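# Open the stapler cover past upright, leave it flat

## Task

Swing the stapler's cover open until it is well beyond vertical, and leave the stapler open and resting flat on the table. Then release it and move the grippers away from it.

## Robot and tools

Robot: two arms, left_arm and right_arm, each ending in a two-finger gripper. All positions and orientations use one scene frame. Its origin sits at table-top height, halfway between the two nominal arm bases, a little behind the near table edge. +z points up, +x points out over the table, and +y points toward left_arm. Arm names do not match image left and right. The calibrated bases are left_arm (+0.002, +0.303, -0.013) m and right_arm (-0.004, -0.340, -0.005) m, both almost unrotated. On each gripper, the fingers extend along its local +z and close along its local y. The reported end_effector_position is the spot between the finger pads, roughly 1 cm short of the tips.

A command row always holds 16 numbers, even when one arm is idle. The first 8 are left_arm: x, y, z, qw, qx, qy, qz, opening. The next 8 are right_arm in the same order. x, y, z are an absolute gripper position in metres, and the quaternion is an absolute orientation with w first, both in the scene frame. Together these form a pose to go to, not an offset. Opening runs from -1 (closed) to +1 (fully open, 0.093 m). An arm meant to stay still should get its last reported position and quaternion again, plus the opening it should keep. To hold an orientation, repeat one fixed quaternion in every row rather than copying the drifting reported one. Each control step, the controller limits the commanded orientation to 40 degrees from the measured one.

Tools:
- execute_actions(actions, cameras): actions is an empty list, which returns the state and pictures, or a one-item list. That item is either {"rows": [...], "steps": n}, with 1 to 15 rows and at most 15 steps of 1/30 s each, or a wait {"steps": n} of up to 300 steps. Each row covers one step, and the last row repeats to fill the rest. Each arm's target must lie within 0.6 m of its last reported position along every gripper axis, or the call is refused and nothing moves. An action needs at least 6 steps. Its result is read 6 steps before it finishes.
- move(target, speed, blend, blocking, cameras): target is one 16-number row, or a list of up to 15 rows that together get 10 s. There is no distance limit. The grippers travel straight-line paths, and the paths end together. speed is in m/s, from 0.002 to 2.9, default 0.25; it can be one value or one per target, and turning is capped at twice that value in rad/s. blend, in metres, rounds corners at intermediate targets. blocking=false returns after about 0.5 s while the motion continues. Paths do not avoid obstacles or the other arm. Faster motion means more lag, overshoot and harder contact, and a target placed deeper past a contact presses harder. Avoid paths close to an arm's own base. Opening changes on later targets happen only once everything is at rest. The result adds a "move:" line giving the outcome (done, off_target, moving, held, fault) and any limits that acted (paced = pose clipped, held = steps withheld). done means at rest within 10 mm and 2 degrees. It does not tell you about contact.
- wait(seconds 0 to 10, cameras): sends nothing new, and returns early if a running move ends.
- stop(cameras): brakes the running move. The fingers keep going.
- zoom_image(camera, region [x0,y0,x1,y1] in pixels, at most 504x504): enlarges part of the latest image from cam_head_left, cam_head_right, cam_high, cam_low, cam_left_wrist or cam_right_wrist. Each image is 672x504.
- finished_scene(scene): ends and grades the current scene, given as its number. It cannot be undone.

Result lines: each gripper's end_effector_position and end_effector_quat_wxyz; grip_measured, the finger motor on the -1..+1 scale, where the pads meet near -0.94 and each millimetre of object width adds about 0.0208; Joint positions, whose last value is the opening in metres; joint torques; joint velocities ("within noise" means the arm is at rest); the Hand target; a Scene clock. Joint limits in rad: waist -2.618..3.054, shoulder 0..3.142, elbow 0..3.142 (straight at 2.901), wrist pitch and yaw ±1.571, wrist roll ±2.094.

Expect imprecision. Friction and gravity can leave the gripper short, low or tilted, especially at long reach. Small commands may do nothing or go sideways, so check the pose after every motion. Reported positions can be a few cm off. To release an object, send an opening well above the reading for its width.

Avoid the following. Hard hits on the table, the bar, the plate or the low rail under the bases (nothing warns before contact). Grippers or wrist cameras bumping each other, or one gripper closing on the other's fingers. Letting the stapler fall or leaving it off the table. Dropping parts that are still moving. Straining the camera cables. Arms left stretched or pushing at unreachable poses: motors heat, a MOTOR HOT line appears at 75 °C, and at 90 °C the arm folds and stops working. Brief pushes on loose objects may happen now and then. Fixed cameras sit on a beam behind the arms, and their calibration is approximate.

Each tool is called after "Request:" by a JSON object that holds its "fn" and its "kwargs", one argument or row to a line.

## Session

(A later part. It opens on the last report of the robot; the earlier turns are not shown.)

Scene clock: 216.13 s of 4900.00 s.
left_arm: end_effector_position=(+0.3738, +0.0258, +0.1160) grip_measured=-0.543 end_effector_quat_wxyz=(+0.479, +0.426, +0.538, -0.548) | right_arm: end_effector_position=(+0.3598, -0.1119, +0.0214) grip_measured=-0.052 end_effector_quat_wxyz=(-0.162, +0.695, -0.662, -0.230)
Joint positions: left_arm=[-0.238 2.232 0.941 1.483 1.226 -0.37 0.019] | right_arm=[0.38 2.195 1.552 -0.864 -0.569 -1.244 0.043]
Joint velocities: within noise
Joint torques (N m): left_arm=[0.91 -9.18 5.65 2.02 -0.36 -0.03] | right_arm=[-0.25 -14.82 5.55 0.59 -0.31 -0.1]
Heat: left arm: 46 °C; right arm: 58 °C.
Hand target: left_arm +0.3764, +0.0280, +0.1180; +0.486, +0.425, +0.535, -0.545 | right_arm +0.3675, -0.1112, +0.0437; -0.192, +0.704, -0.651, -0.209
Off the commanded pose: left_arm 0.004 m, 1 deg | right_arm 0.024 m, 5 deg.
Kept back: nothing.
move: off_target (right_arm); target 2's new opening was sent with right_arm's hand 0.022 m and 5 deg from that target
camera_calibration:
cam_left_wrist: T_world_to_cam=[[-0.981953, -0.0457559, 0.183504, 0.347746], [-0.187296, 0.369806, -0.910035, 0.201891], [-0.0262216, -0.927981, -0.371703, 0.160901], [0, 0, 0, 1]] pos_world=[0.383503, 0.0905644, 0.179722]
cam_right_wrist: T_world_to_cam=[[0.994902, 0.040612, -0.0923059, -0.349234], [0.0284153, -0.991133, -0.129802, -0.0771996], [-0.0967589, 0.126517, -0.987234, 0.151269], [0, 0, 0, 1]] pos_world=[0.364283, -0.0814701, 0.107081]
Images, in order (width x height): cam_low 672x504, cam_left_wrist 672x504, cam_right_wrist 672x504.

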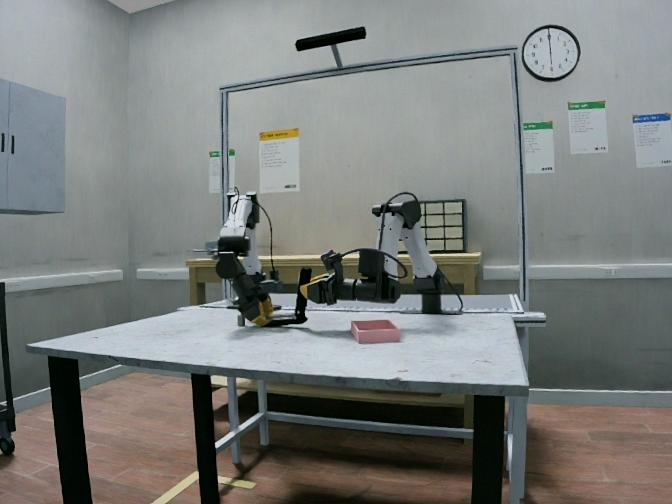

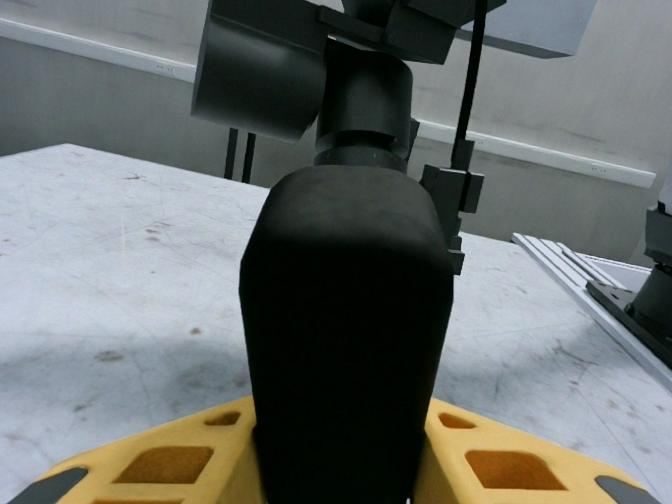

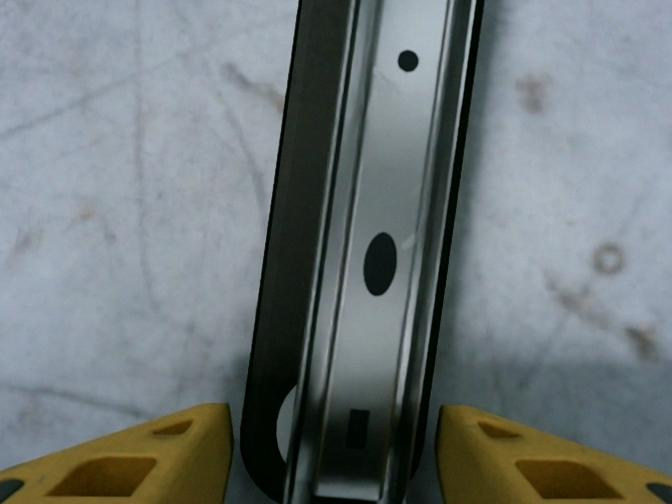

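Request:
{"fn": "move", "kwargs": {
  "target": [
    [0.3765,0.0280,0.118,0.4860,0.4250,0.5350,-0.5450,-0.65, 0.3700,-0.160,0.110,0.2543,-0.6808,0.6294,0.2751,0.1],
    [0.3765,0.0280,0.095,0.4860,0.4250,0.5350,-0.5450,-0.65, 0.3720,-0.190,0.120,0.3187,-0.6483,0.5993,0.3448,0.2]
  ],
  "speed": 0.08,
  "cameras": ["cam_low","cam_right_wrist","cam_left_wrist"]
}}

Request:
{"fn": "zoom_image", "kwargs": {
  "camera": "cam_low",
  "region": [200, 225, 350, 345]
}}

Scene clock: 219.93 s of 4900.00 s.
left_arm: end_effector_position=(+0.3739, +0.0259, +0.1020) grip_measured=-0.542 end_effector_quat_wxyz=(+0.470, +0.420, +0.546, -0.552) | right_arm: end_effector_position=(+0.3668, -0.1909, +0.1117) grip_measured=+0.198 end_effector_quat_wxyz=(-0.305, +0.648, -0.607, -0.344)
Joint positions: left_arm=[-0.238 2.27 0.941 1.496 1.226 -0.373 0.019] | right_arm=[0.067 2.108 1.605 -1.183 -0.951 -1.645 0.055]
Joint velocities: within noise
Joint torques (N m): left_arm=[0.88 -6.45 5.78 2.5 -0.34 0.13] | right_arm=[-0.4 -9.39 8.06 -0.04 -0.77 -0.18]
Heat: left arm: 46 °C; right arm: 60 °C.
Hand target: left_arm +0.3762, +0.0280, +0.0951; +0.485, +0.426, +0.537, -0.543 | right_arm +0.3718, -0.1901, +0.1199; -0.319, +0.648, -0.600, -0.344
Off the commanded pose: left_arm 0.008 m, 2 deg | right_arm 0.010 m, 2 deg.
Kept back: nothing.
move: done
camera_calibration:
cam_left_wrist: T_world_to_cam=[[-0.976606, -0.0471046, 0.209814, 0.345733], [-0.211932, 0.376049, -0.902038, 0.197333], [-0.0364103, -0.925402, -0.377235, 0.160026], [0, 0, 0, 1]] pos_world=[0.385293, 0.090167, 0.165829]
cam_right_wrist: T_world_to_cam=[[0.99754, 0.0526827, -0.0462366, -0.348478], [0.0225704, -0.865914, -0.499684, -0.0766189], [-0.0663616, 0.497412, -0.864973, 0.29714], [0, 0, 0, 1]] pos_world=[0.369069, -0.195788, 0.202621]
Images, in order (width x height): cam_low 672x504, cam_left_wrist 672x504, cam_right_wrist 672x504.

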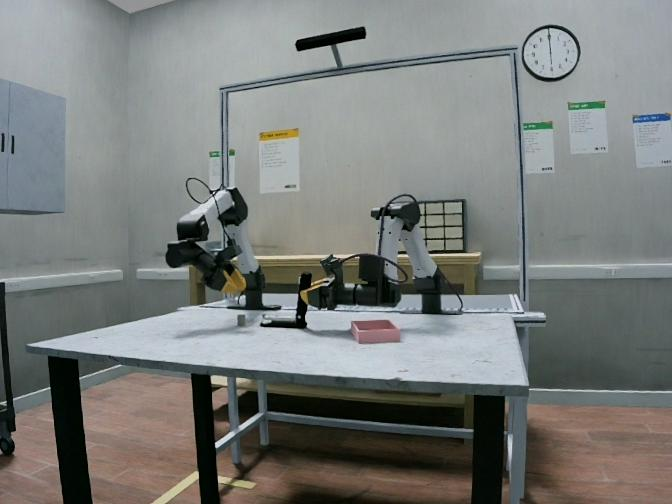

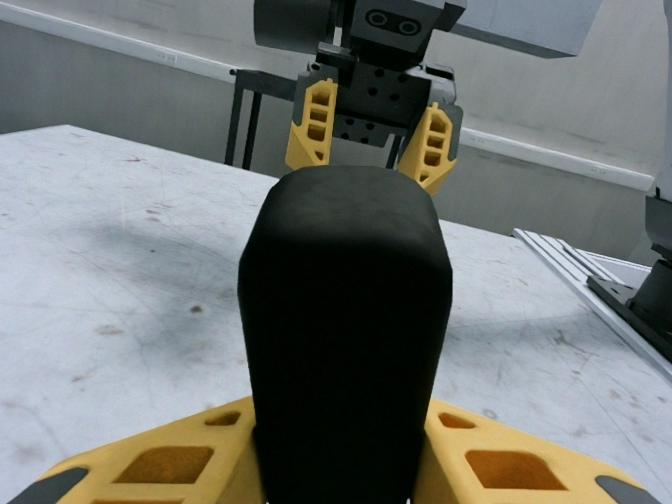

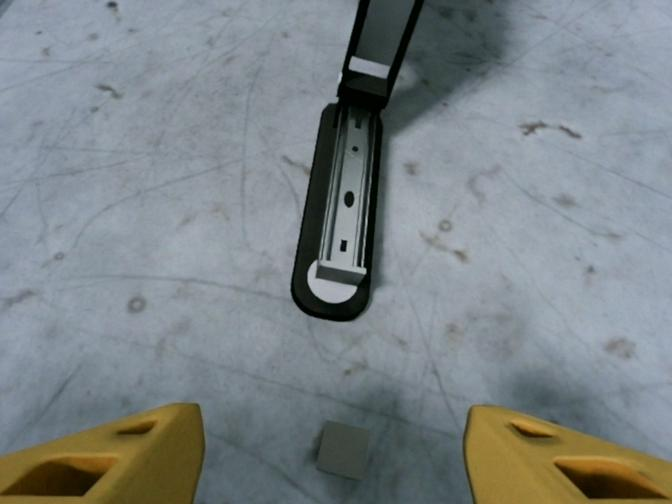

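Scaled by 3.360.

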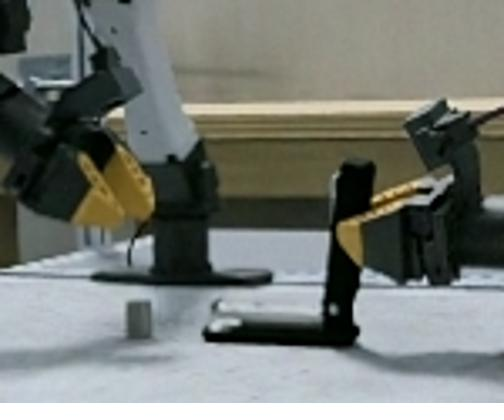

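Request:
{"fn": "move", "kwargs": {
  "target": [
    [0.3765,0.0280,0.095,0.4860,0.4250,0.5350,-0.5450,-0.65, 0.3600,-0.132,0.070,0.1908,-0.6526,0.7122,0.1748,0.15]
  ],
  "speed": 0.12,
  "cameras": ["cam_low","cam_right_wrist"]
}}

Request:
{"fn": "zoom_image", "kwargs": {
  "camera": "cam_low",
  "region": [200, 225, 350, 345]
}}

Scene clock: 223.33 s of 4900.00 s.
left_arm: end_effector_position=(+0.3739, +0.0259, +0.1020) grip_measured=-0.542 end_effector_quat_wxyz=(+0.470, +0.420, +0.546, -0.552) | right_arm: end_effector_position=(+0.3526, -0.1332, +0.0528) grip_measured=+0.152 end_effector_quat_wxyz=(-0.163, +0.651, -0.716, -0.193)
Joint positions: left_arm=[-0.238 2.27 0.941 1.496 1.226 -0.373 0.019] | right_arm=[0.364 2.039 1.463 -0.866 -0.494 -1.106 0.052]
Joint velocities: within noise
Joint torques (N m): left_arm=[0.87 -6.45 5.81 2.5 -0.34 0.13] | right_arm=[0.01 -13.03 5.87 0.81 -0.27 0.03]
Heat: left arm: 45 °C; right arm: 60 °C.
Hand target: left_arm +0.3762, +0.0280, +0.0951; +0.485, +0.426, +0.537, -0.543 | right_arm +0.3597, -0.1320, +0.0700; +0.190, -0.653, +0.712, +0.175
Off the commanded pose: left_arm 0.008 m, 2 deg | right_arm 0.019 m, 4 deg.
Kept back: nothing.
move: off_target (right_arm)
camera_calibration:
cam_right_wrist: T_world_to_cam=[[0.991192, -0.108769, -0.0755526, -0.357824], [-0.114301, -0.990745, -0.0732133, -0.0466634], [-0.06689, 0.0812041, -0.99445, 0.168099], [0, 0, 0, 1]] pos_world=[0.360582, -0.0988021, 0.136715]
Images, in order (width x height): cam_low 672x504, cam_right_wrist 672x504.

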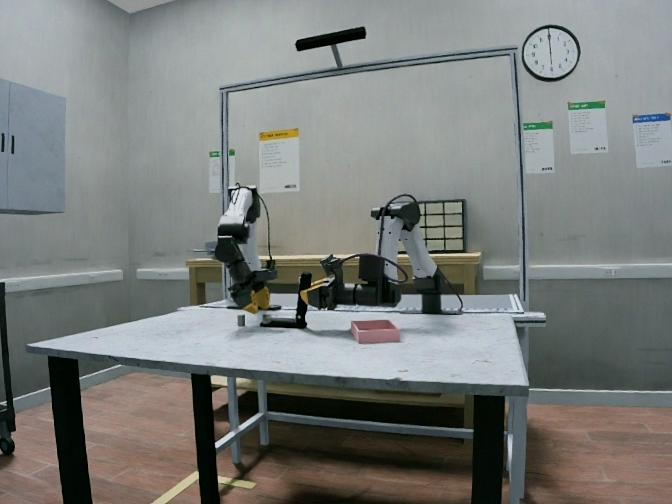

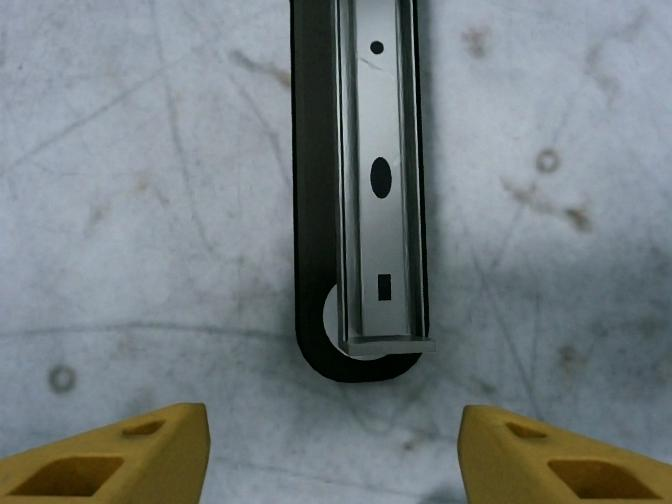

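Scaled by 3.360.

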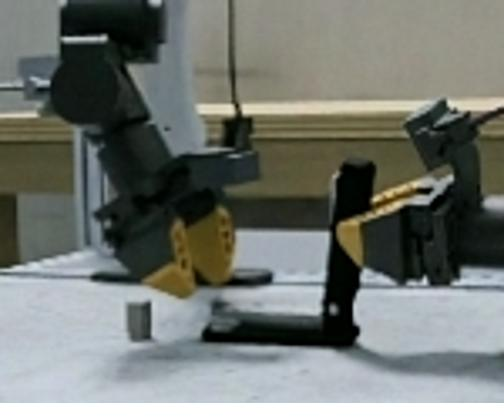

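Request:
{"fn": "move", "kwargs": {
  "target": [
    [0.3765,0.0280,0.095,0.4860,0.4250,0.5350,-0.5450,-0.65, 0.3670,-0.113,0.040,0.1908,-0.6526,0.7122,0.1748,0.15]
  ],
  "speed": 0.06,
  "cameras": ["cam_low","cam_right_wrist"]
}}

Request:
{"fn": "zoom_image", "kwargs": {
  "camera": "cam_low",
  "region": [200, 225, 350, 345]
}}

Scene clock: 224.80 s of 4900.00 s.
left_arm: end_effector_position=(+0.3739, +0.0259, +0.1020) grip_measured=-0.542 end_effector_quat_wxyz=(+0.470, +0.420, +0.546, -0.552) | right_arm: end_effector_position=(+0.3630, -0.1141, +0.0490) grip_measured=+0.152 end_effector_quat_wxyz=(-0.191, +0.655, -0.709, -0.179)
Joint positions: left_arm=[-0.238 2.27 0.941 1.496 1.226 -0.373 0.019] | right_arm=[0.402 2.049 1.449 -0.756 -0.483 -1.061 0.052]
Joint velocities: within noise
Joint torques (N m): left_arm=[0.9 -6.43 5.79 2.5 -0.35 0.13] | right_arm=[0.13 -8.08 5.91 0.97 -0.3 0.04]
Heat: left arm: 45 °C; right arm: 60 °C.
Hand target: left_arm +0.3762, +0.0280, +0.0951; +0.485, +0.426, +0.537, -0.543 | right_arm +0.3667, -0.1132, +0.0401; -0.191, +0.653, -0.712, -0.175
Off the commanded pose: left_arm 0.008 m, 2 deg | right_arm 0.010 m, 1 deg.
Kept back: nothing.
move: done
camera_calibration:
cam_right_wrist: T_world_to_cam=[[0.993838, -0.109716, -0.0157644, -0.370284], [-0.110741, -0.988938, -0.0986796, -0.0267166], [-0.00476325, 0.0998172, -0.994994, 0.143015], [0, 0, 0, 1]] pos_world=[0.365724, -0.0813226, 0.133826]
Images, in order (width x height): cam_low 672x504, cam_right_wrist 672x504.

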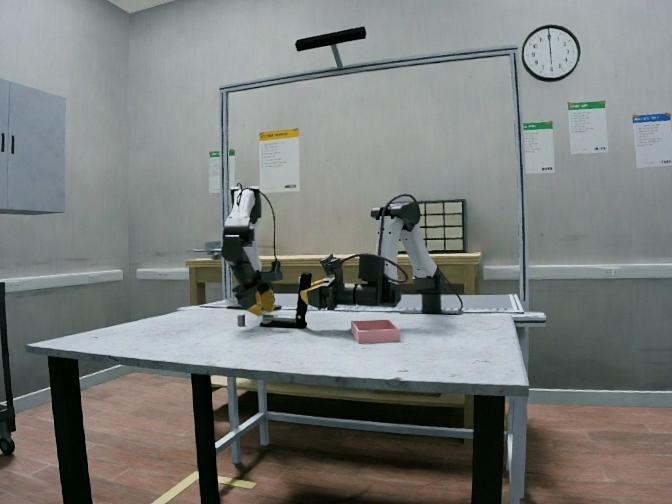

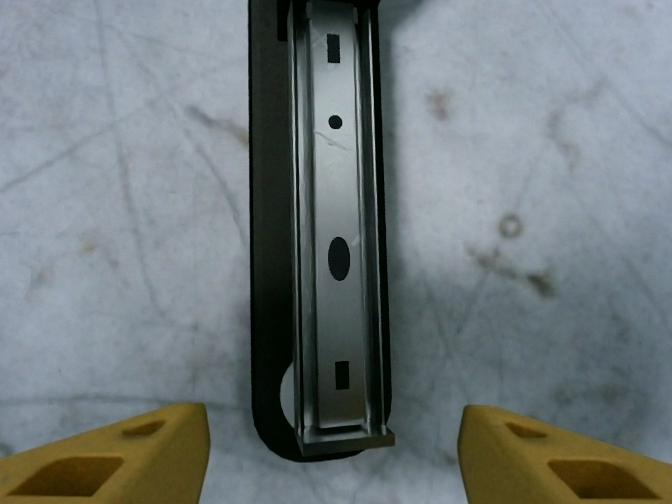

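Scaled by 3.360.

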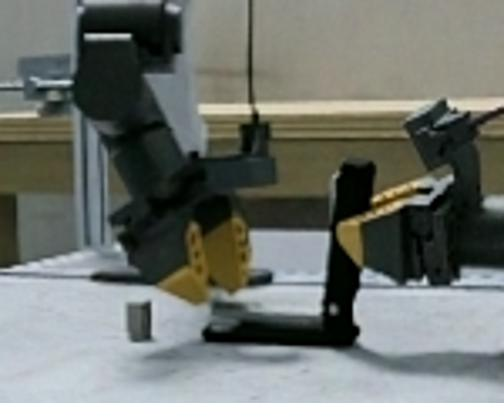

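Request:
{"fn": "move", "kwargs": {
  "target": [
    [0.3765,0.0280,0.095,0.4860,0.4250,0.5350,-0.5450,-0.65, 0.3625,-0.113,0.018,0.1908,-0.6526,0.7122,0.1748,0.1],
    [0.3765,0.0280,0.095,0.4860,0.4250,0.5350,-0.5450,-0.65, 0.3625,-0.113,0.013,0.1908,-0.6526,0.7122,0.1748,0.1]
  ],
  "speed": 0.05,
  "cameras": ["cam_low","cam_right_wrist"]
}}

Request:
{"fn": "zoom_image", "kwargs": {
  "camera": "cam_low",
  "region": [200, 225, 350, 345]
}}

Scene clock: 226.20 s of 4900.00 s.
left_arm: end_effector_position=(+0.3739, +0.0259, +0.1020) grip_measured=-0.542 end_effector_quat_wxyz=(+0.470, +0.420, +0.546, -0.552) | right_arm: end_effector_position=(+0.3590, -0.1150, +0.0207) grip_measured=+0.102 end_effector_quat_wxyz=(-0.190, +0.654, -0.710, -0.179)
Joint positions: left_arm=[-0.238 2.27 0.941 1.496 1.226 -0.373 0.019] | right_arm=[0.405 2.075 1.369 -0.651 -0.481 -1.055 0.05]
Joint velocities: within noise
Joint torques (N m): left_arm=[0.87 -6.45 5.79 2.5 -0.34 0.13] | right_arm=[0.42 -8.09 5.87 0.99 -0.31 0.03]
Heat: left arm: 45 °C; right arm: 59 °C.
Hand target: left_arm +0.3762, +0.0280, +0.0951; +0.485, +0.426, +0.537, -0.543 | right_arm +0.3623, -0.1131, +0.0132; -0.191, +0.653, -0.712, -0.175
Off the commanded pose: left_arm 0.008 m, 2 deg | right_arm 0.009 m, 1 deg.
Kept back: nothing.
move: done
camera_calibration:
cam_right_wrist: T_world_to_cam=[[0.993483, -0.112511, -0.01825, -0.366973], [-0.113752, -0.988847, -0.0961318, -0.0297741], [-0.00723061, 0.0975813, -0.995201, 0.115734], [0, 0, 0, 1]] pos_world=[0.362031, -0.082024, 0.105619]
Images, in order (width x height): cam_low 672x504, cam_right_wrist 672x504.

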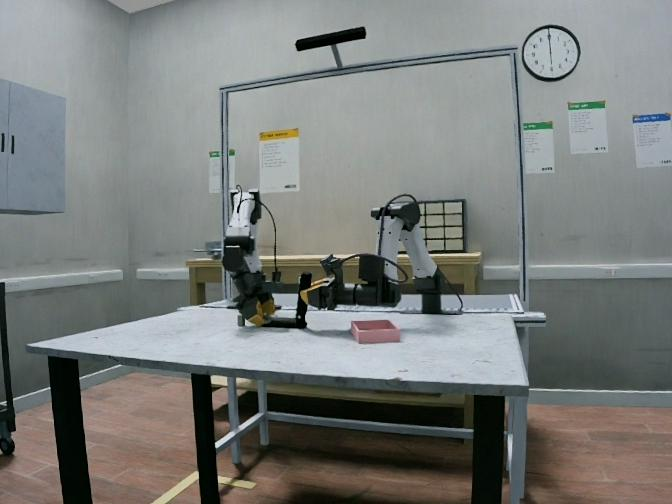

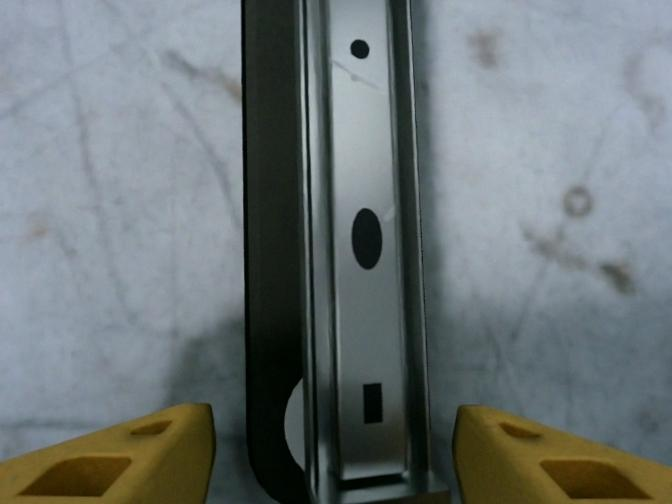

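Scaled by 3.360.

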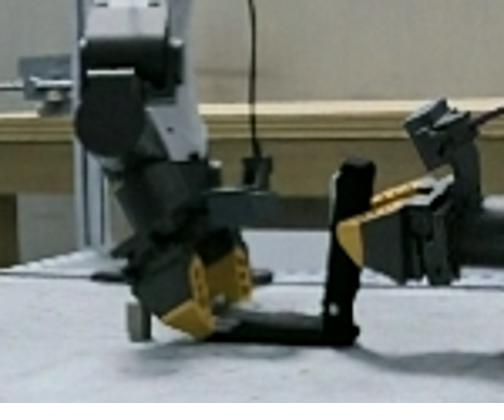

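Request:
{"fn": "move", "kwargs": {
  "target": [
    [0.3745,0.0260,0.1000,0.4750,0.4250,0.5420,-0.5470,-0.65, 0.3635,-0.113,0.013,0.1908,-0.6526,0.7122,0.1748,-0.15],
    [0.3745,0.0260,0.1000,0.4750,0.4250,0.5420,-0.5470,-0.65, 0.3635,-0.113,0.013,0.1908,-0.6526,0.7122,0.1748,-0.65],
    [0.3745,0.0260,0.1000,0.4750,0.4250,0.5420,-0.5470,-0.42, 0.3635,-0.113,0.013,0.1908,-0.6526,0.7122,0.1748,-0.65]
  ],
  "speed": 0.05,
  "cameras": ["cam_low","cam_right_wrist"]
}}

Request:
{"fn": "move", "kwargs": {
  "target": [
    [0.3745,0.0430,0.0970,0.4850,0.4350,0.5340,-0.5380,-0.42, 0.3635,-0.113,0.013,0.1908,-0.6526,0.7122,0.1748,-0.65],
    [0.3745,0.0570,0.0900,0.4900,0.4400,0.5300,-0.5340,-0.42, 0.3635,-0.113,0.013,0.1908,-0.6526,0.7122,0.1748,-0.65]
  ],
  "speed": 0.05,
  "blend": 0.008
}}

Request:
{"fn": "zoom_image", "kwargs": {
  "camera": "cam_low",
  "region": [200, 225, 350, 345]
}}

Scene clock: 230.87 s of 4900.00 s.
left_arm: end_effector_position=(+0.3739, +0.0258, +0.1018) grip_measured=-0.415 end_effector_quat_wxyz=(+0.470, +0.420, +0.546, -0.551) | right_arm: end_effector_position=(+0.3592, -0.1146, +0.0207) grip_measured=-0.378 end_effector_quat_wxyz=(-0.191, +0.656, -0.709, -0.178)
Joint positions: left_arm=[-0.238 2.27 0.941 1.495 1.226 -0.372 0.025] | right_arm=[0.406 2.075 1.369 -0.649 -0.479 -1.059 0.027]
Joint velocities: within noise
Joint torques (N m): left_arm=[0.35 -8.94 5.34 1.9 -0.3 0.16] | right_arm=[0.12 -7.87 6.19 0.95 -0.32 0.05]
Heat: left arm: 45 °C; right arm: 59 °C.
Hand target: left_arm +0.3745, +0.0260, +0.1001; +0.475, +0.425, +0.542, -0.547 | right_arm +0.3632, -0.1131, +0.0132; -0.191, +0.653, -0.712, -0.175
Off the commanded pose: left_arm 0.002 m, 1 deg | right_arm 0.009 m, 1 deg.
Kept back: nothing.
move: done
camera_calibration:
cam_right_wrist: T_world_to_cam=[[0.994066, -0.107919, -0.0136307, -0.366922], [-0.10873, -0.989477, -0.095463, -0.0311566], [-0.00318501, 0.0963786, -0.99534, 0.11403], [0, 0, 0, 1]] pos_world=[0.36172, -0.0814166, 0.105523]
Images, in order (width x height): cam_low 672x504, cam_right_wrist 672x504.

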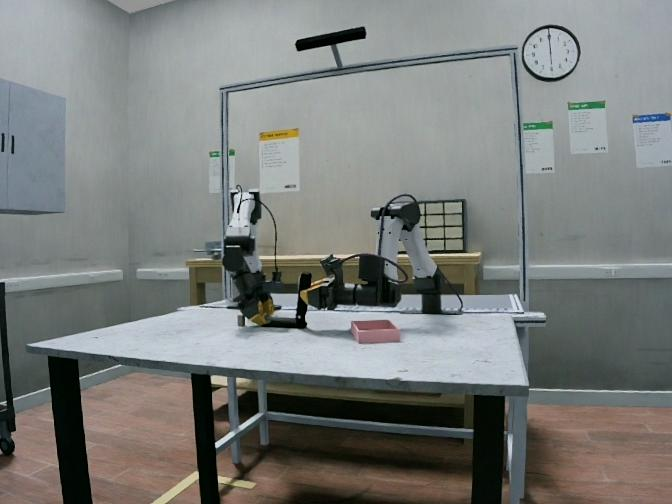

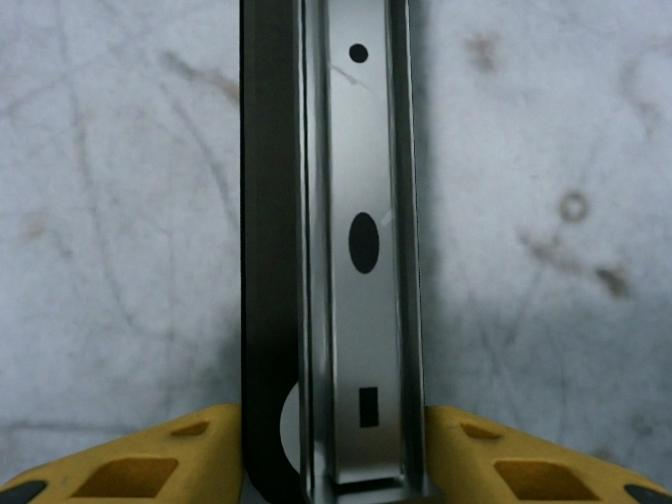

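Scene clock: 231.87 s of 4900.00 s.
left_arm: end_effector_position=(+0.3730, +0.0482, +0.0933) grip_measured=-0.415 end_effector_quat_wxyz=(+0.467, +0.437, +0.541, -0.546) | right_arm: end_effector_position=(+0.3603, -0.1133, +0.0211) grip_measured=-0.377 end_effector_quat_wxyz=(-0.194, +0.657, -0.707, -0.177)
Joint positions: left_arm=[-0.178 2.278 0.927 1.496 1.31 -0.332 0.025] | right_arm=[0.408 2.075 1.369 -0.641 -0.479 -1.059 0.027]
Joint velocities: within noise
Joint torques (N m): left_arm=[2.39 -7.77 3.47 2.6 -0.32 0.14] | right_arm=[0.05 -7.84 6.24 0.9 -0.28 0.01]
Heat: left arm: 45 °C; right arm: 58 °C.
Hand target: left_arm +0.3744, +0.0569, +0.0901; +0.488, +0.442, +0.533, -0.532 | right_arm +0.3634, -0.1131, +0.0131; -0.191, +0.653, -0.712, -0.175
Off the commanded pose: left_arm 0.010 m, 3 deg | right_arm 0.009 m, 1 deg.
Kept back: nothing.
move: off_target (left_arm); blend cut to 0.0078 m at target 1
camera_calibration:
cam_left_wrist: T_world_to_cam=[[-0.982051, -0.0304294, 0.186144, 0.351195], [-0.182722, 0.398253, -0.898892, 0.168665], [-0.0467797, -0.916771, -0.396665, 0.182652], [0, 0, 0, 1]] pos_world=[0.384255, 0.110965, 0.158691]
cam_right_wrist: T_world_to_cam=[[0.99435, -0.105957, -0.00647996, -0.367997], [-0.106076, -0.989406, -0.0991157, -0.0306333], [0.0040907, 0.0992431, -0.995055, 0.112012], [0, 0, 0, 1]] pos_world=[0.36221, -0.080417, 0.106037]

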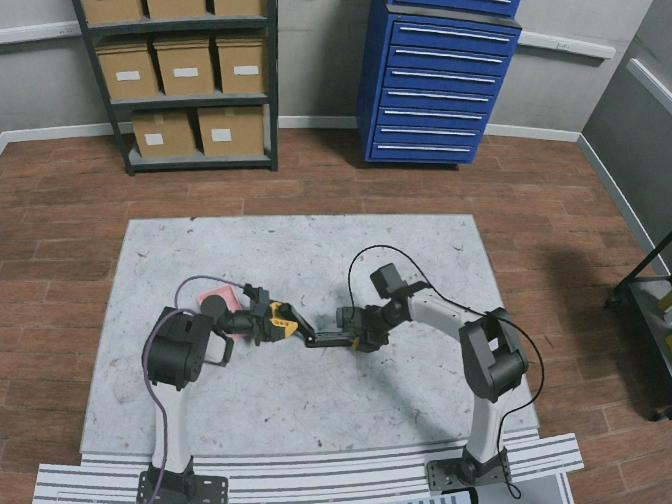

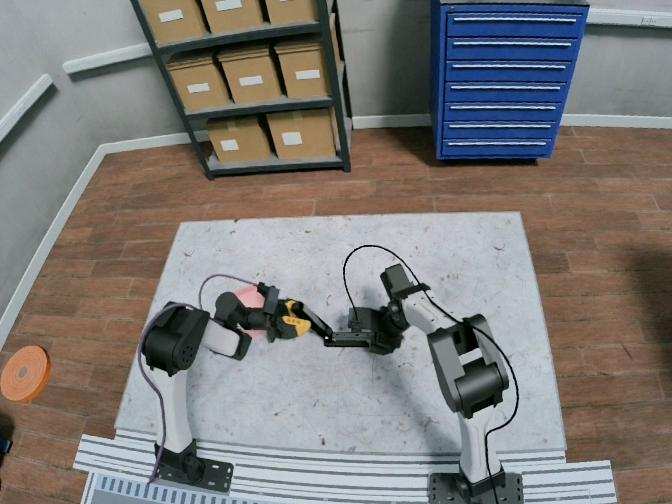

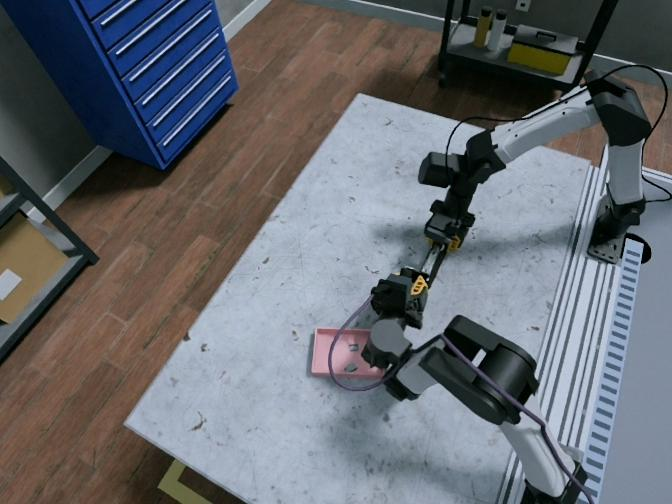

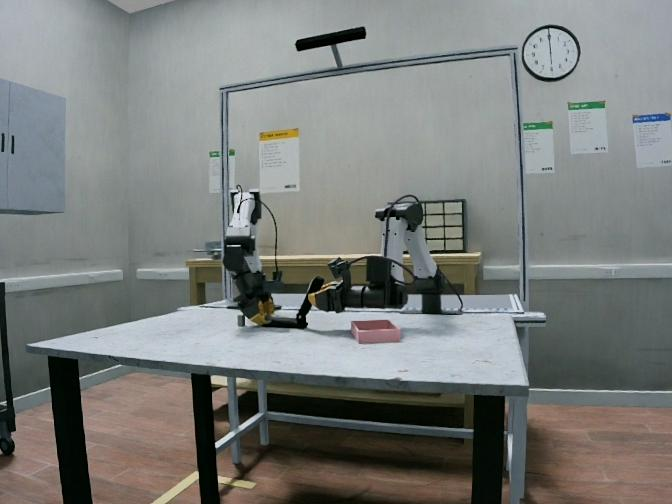

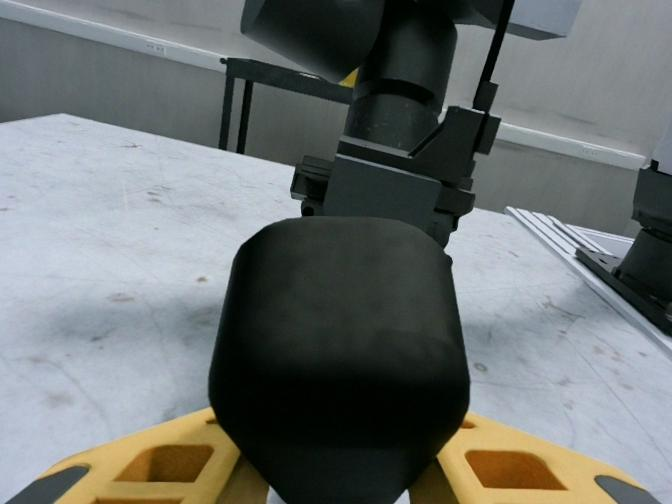

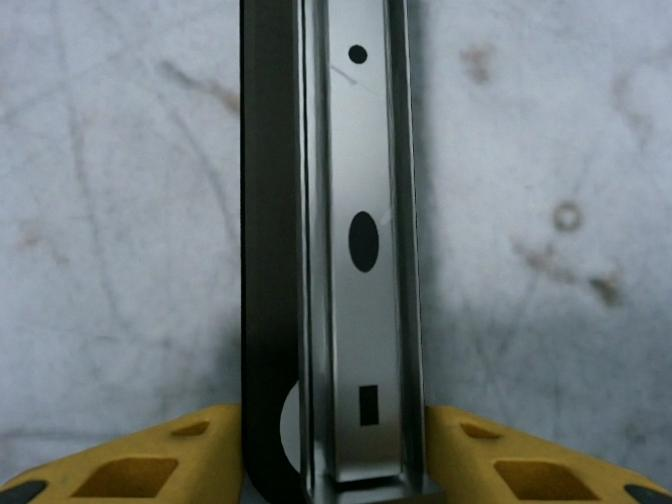

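Scaled by 3.360.

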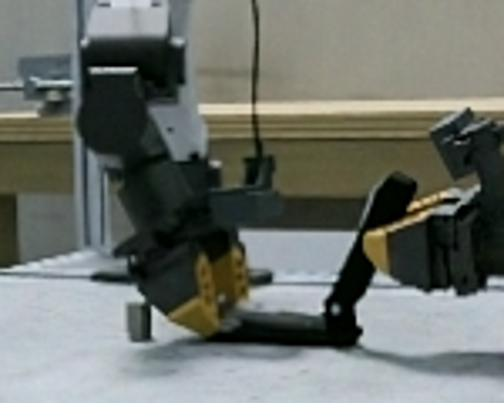

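Request:
{"fn": "move", "kwargs": {
  "target": [
    [0.3735,0.0490,0.0935,0.4670,0.4370,0.5410,-0.5460,-0.3, 0.3635,-0.113,0.013,0.1908,-0.6526,0.7122,0.1748,-0.6],
    [0.3735,0.0490,0.0935,0.4670,0.4370,0.5410,-0.5460,0.0, 0.3635,-0.113,0.013,0.1908,-0.6526,0.7122,0.1748,-0.6]
  ],
  "speed": 0.05,
  "cameras": ["cam_low","cam_left_wrist"]
}}

Request:
{"fn": "zoom_image", "kwargs": {
  "camera": "cam_low",
  "region": [200, 225, 350, 345]
}}

Scene clock: 234.27 s of 4900.00 s.
left_arm: end_effector_position=(+0.3749, +0.0508, +0.0930) grip_measured=-0.002 end_effector_quat_wxyz=(+0.468, +0.435, +0.543, -0.544) | right_arm: end_effector_position=(+0.3603, -0.1133, +0.0208) grip_measured=-0.377 end_effector_quat_wxyz=(-0.193, +0.656, -0.708, -0.177)
Joint positions: left_arm=[-0.171 2.278 0.927 1.494 1.31 -0.33 0.045] | right_arm=[0.408 2.076 1.369 -0.641 -0.479 -1.056 0.027]
Joint velocities: within noise
Joint torques (N m): left_arm=[-0.2 -9.39 4.96 1.83 -0.27 -0.04] | right_arm=[0.01 -8.05 6.19 0.9 -0.31 0.01]
Heat: left arm: 45 °C; right arm: 58 °C.
Hand target: left_arm +0.3735, +0.0490, +0.0935; +0.467, +0.437, +0.541, -0.546 | right_arm +0.3634, -0.1131, +0.0132; -0.191, +0.653, -0.712, -0.175
Off the commanded pose: left_arm 0.002 m, 0 deg | right_arm 0.008 m, 1 deg.
Kept back: nothing.
move: done
camera_calibration:
cam_left_wrist: T_world_to_cam=[[-0.981605, -0.037703, 0.187166, 0.35328], [-0.186578, 0.397441, -0.898459, 0.169102], [-0.0405128, -0.916853, -0.397165, 0.182752], [0, 0, 0, 1]] pos_world=[0.385736, 0.113668, 0.158392]
Images, in order (width x height): cam_low 672x504, cam_left_wrist 672x504.

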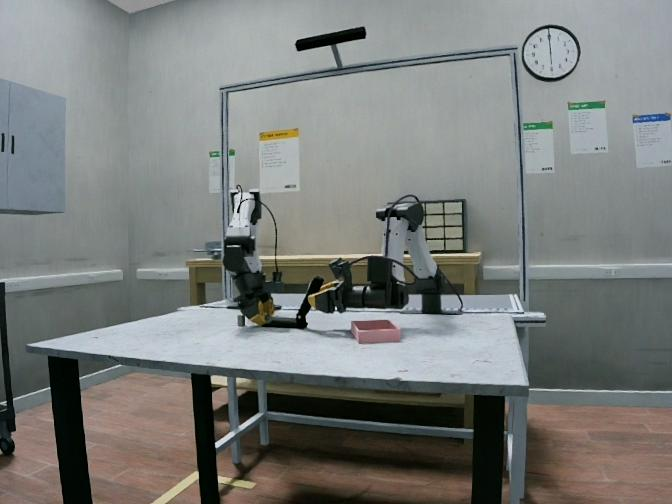

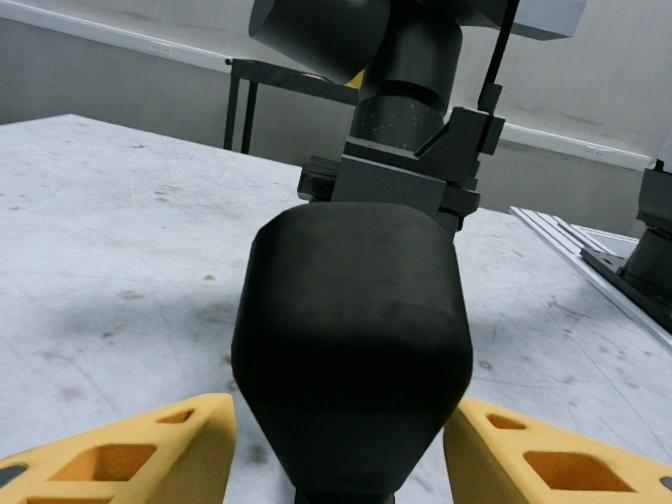

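Scaled by 3.360.

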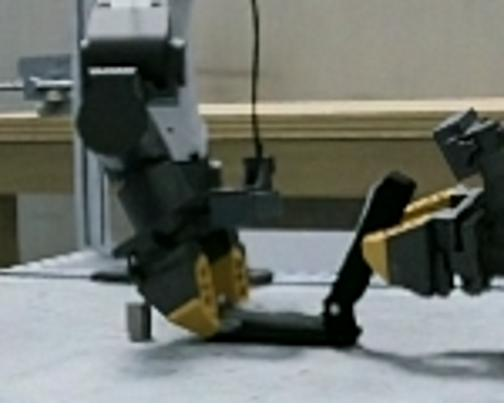

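Request:
{"fn": "move", "kwargs": {
  "target": [
    [0.3720,0.1300,0.110,0.4670,0.4370,0.5410,-0.5460,0.1, 0.3635,-0.113,0.013,0.1908,-0.6526,0.7122,0.1748,0.0],
    [0.3400,0.2600,0.160,0.5000,0.4000,0.5700,-0.5100,0.1, 0.3625,-0.113,0.014,0.1908,-0.6526,0.7122,0.1748,0.15]
  ],
  "speed": 0.12,
  "cameras": ["cam_low","cam_right_wrist"]
}}

Request:
{"fn": "move", "kwargs": {
  "target": [
    [0.3400,0.2600,0.160,0.5000,0.4000,0.5700,-0.5100,0.1, 0.3620,-0.135,0.080,0.1908,-0.6526,0.7122,0.1748,0.2],
    [0.3400,0.2800,0.160,0.5000,0.4000,0.5700,-0.5100,0.1, 0.3600,-0.20,0.170,0.1908,-0.6526,0.7122,0.1748,0.2],
    [0.3400,0.2800,0.160,0.5000,0.4000,0.5700,-0.5100,0.1, 0.3400,-0.30,0.170,0.1908,-0.6526,0.7122,0.1748,0.2]
  ],
  "speed": [0.08,0.15,0.15]
}}

Request:
{"fn": "zoom_image", "kwargs": {
  "camera": "cam_low",
  "region": [200, 225, 350, 345]
}}

Scene clock: 238.03 s of 4900.00 s.
left_arm: end_effector_position=(+0.3456, +0.2610, +0.1564) grip_measured=+0.098 end_effector_quat_wxyz=(+0.550, +0.323, +0.628, -0.446) | right_arm: end_effector_position=(+0.3603, -0.1133, +0.0208) grip_measured=+0.148 end_effector_quat_wxyz=(-0.193, +0.655, -0.709, -0.177)
Joint positions: left_arm=[0.44 1.867 0.597 1.494 1.545 -0.438 0.05] | right_arm=[0.408 2.076 1.369 -0.641 -0.478 -1.055 0.052]
Joint velocities: within noise
Joint torques (N m): left_arm=[0.44 -8.02 3.92 1.73 -0.22 -0.07] | right_arm=[0.12 -8.38 6.01 0.9 -0.33 0]
Heat: left arm: 45 °C; right arm: 57 °C.
Hand target: left_arm +0.3404, +0.2594, +0.1598; +0.551, +0.333, +0.623, -0.443 | right_arm +0.3625, -0.1131, +0.0142; -0.191, +0.653, -0.712, -0.175
Off the commanded pose: left_arm 0.007 m, 14 deg | right_arm 0.007 m, 1 deg.
joint sent to its limit (left arm) — joint 5 (wrist yaw), upper limit.
Kept back: nothing.
move: off_target (left_arm)
camera_calibration:
cam_right_wrist: T_world_to_cam=[[0.993899, -0.109903, -0.00928212, -0.368164], [-0.110282, -0.989017, -0.0984041, -0.0291548], [0.00163471, 0.0988274, -0.995103, 0.11257], [0, 0, 0, 1]] pos_world=[0.362518, -0.0804218, 0.105733]
Images, in order (width x height): cam_low 672x504, cam_right_wrist 672x504.

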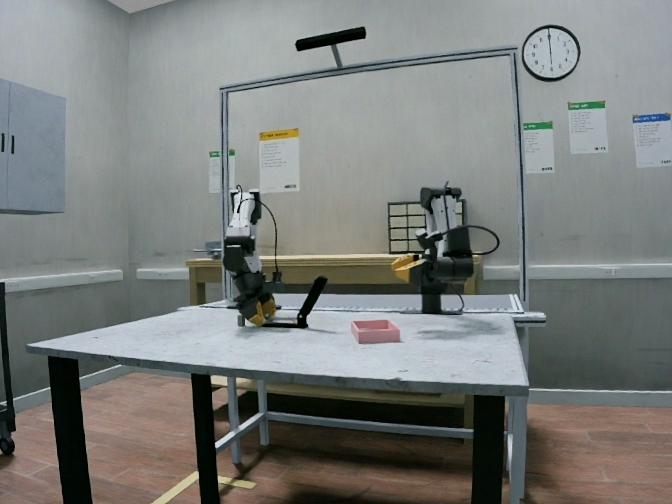

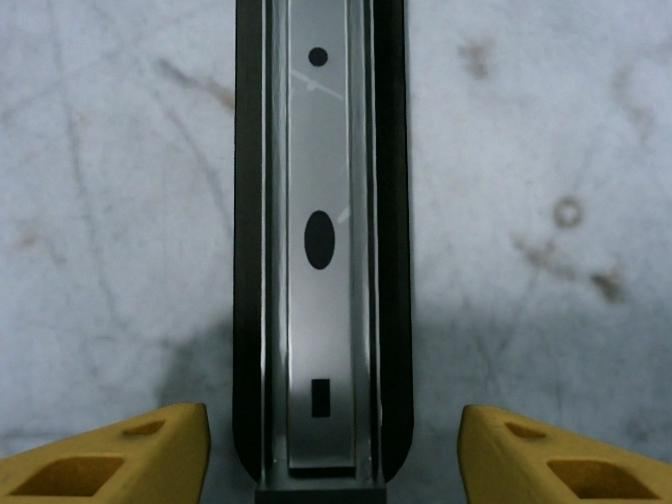

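Scene clock: 241.60 s of 4900.00 s.
left_arm: end_effector_position=(+0.3457, +0.2802, +0.1555) grip_measured=+0.098 end_effector_quat_wxyz=(+0.561, +0.303, +0.638, -0.432) | right_arm: end_effector_position=(+0.3442, -0.3036, +0.1543) grip_measured=+0.198 end_effector_quat_wxyz=(-0.173, +0.646, -0.721, -0.181)
Joint positions: left_arm=[0.498 1.864 0.588 1.493 1.545 -0.439 0.05] | right_arm=[-0.09 1.925 1.717 -1.444 -0.496 -1.596 0.055]
Joint velocities: within noise
Joint torques (N m): left_arm=[0.84 -8.24 3.89 1.74 -0.21 -0.03] | right_arm=[0.13 -11.6 6.13 -0.02 -0.61 -0.19]
Heat: left arm: 45 °C; right arm: 58 °C.
Hand target: left_arm +0.3405, +0.2794, +0.1598; +0.565, +0.313, +0.633, -0.426 | right_arm +0.3399, -0.3000, +0.1694; +0.191, -0.653, +0.712, +0.175
Off the commanded pose: left_arm 0.007 m, 18 deg | right_arm 0.017 m, 3 deg.
joint sent to its limit (left arm) — joint 5 (wrist yaw), upper limit.
Kept back: nothing.
move: off_target (left_arm, right_arm)
camera_calibration:
cam_left_wrist: T_world_to_cam=[[-0.866564, -0.450972, 0.213754, 0.393462], [-0.369722, 0.292415, -0.881929, 0.218815], [0.33522, -0.843278, -0.420131, 0.269852], [0, 0, 0, 1]] pos_world=[0.331401, 0.341016, 0.222248]
cam_right_wrist: T_world_to_cam=[[0.990124, -0.131521, -0.0485526, -0.371028], [-0.134809, -0.988241, -0.0721568, -0.2013], [-0.0384915, 0.0779895, -0.996211, 0.271816], [0, 0, 0, 1]] pos_world=[0.350689, -0.268929, 0.238246]

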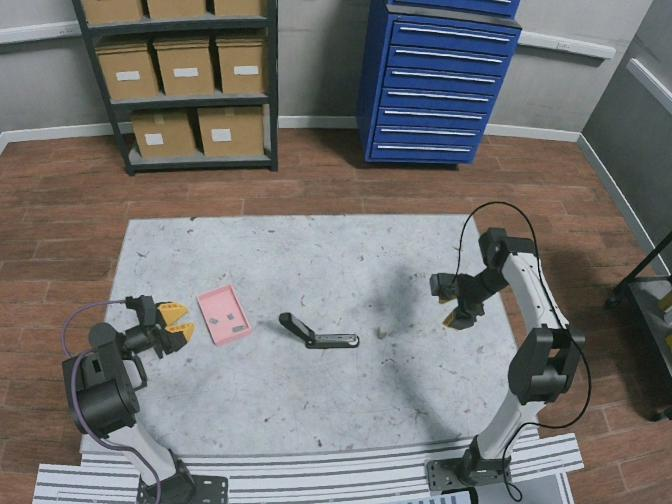

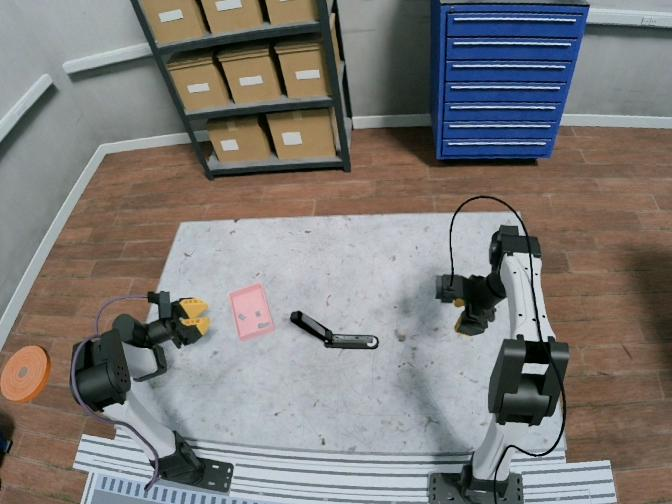

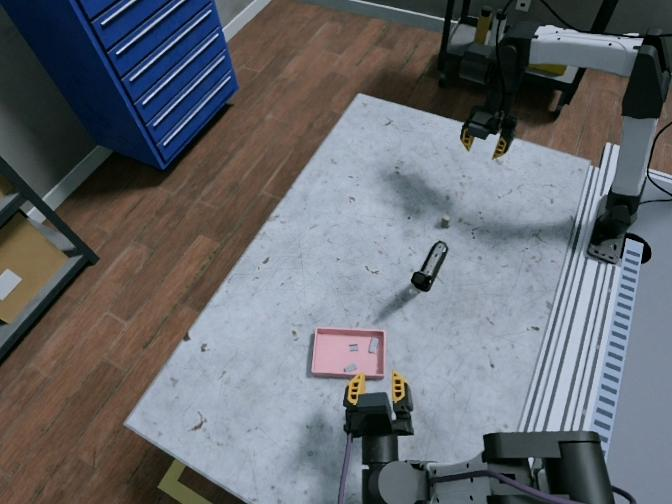

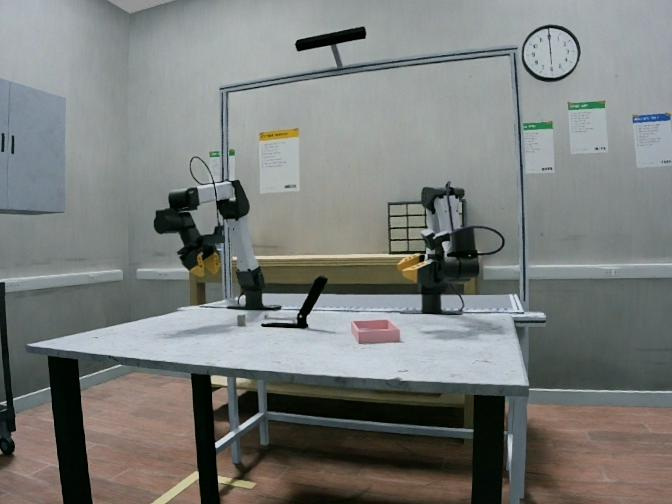

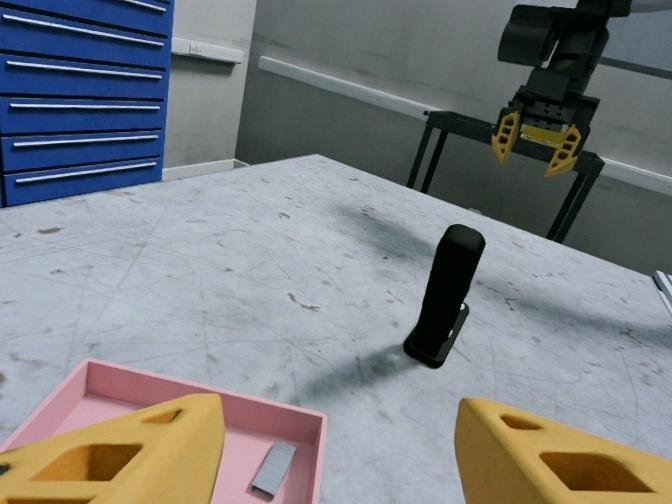

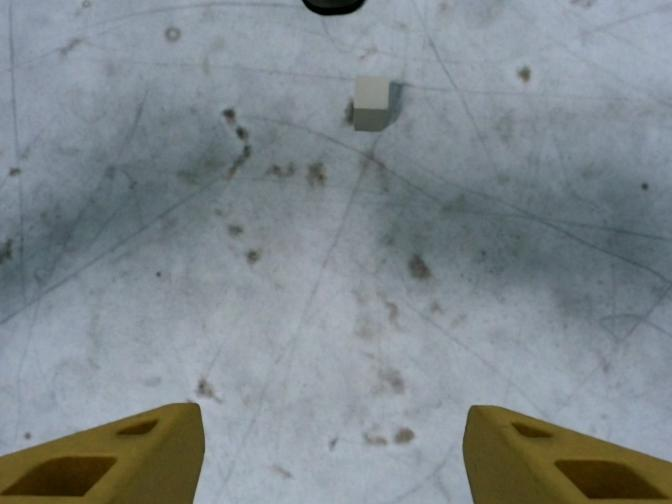

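Scaled by 3.360.

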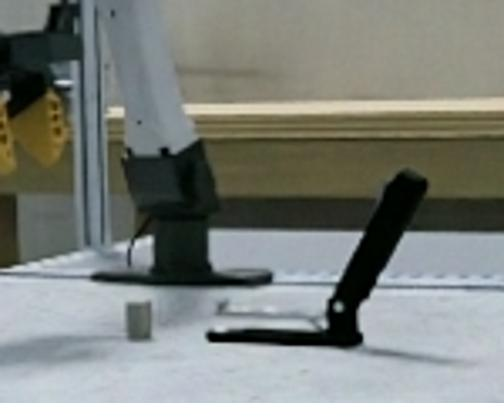

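Flat, open about 120°, stable.

Request:
{"fn": "finished_scene", "kwargs": {
  "scene": 1
}}

The scene is finished: the task was done.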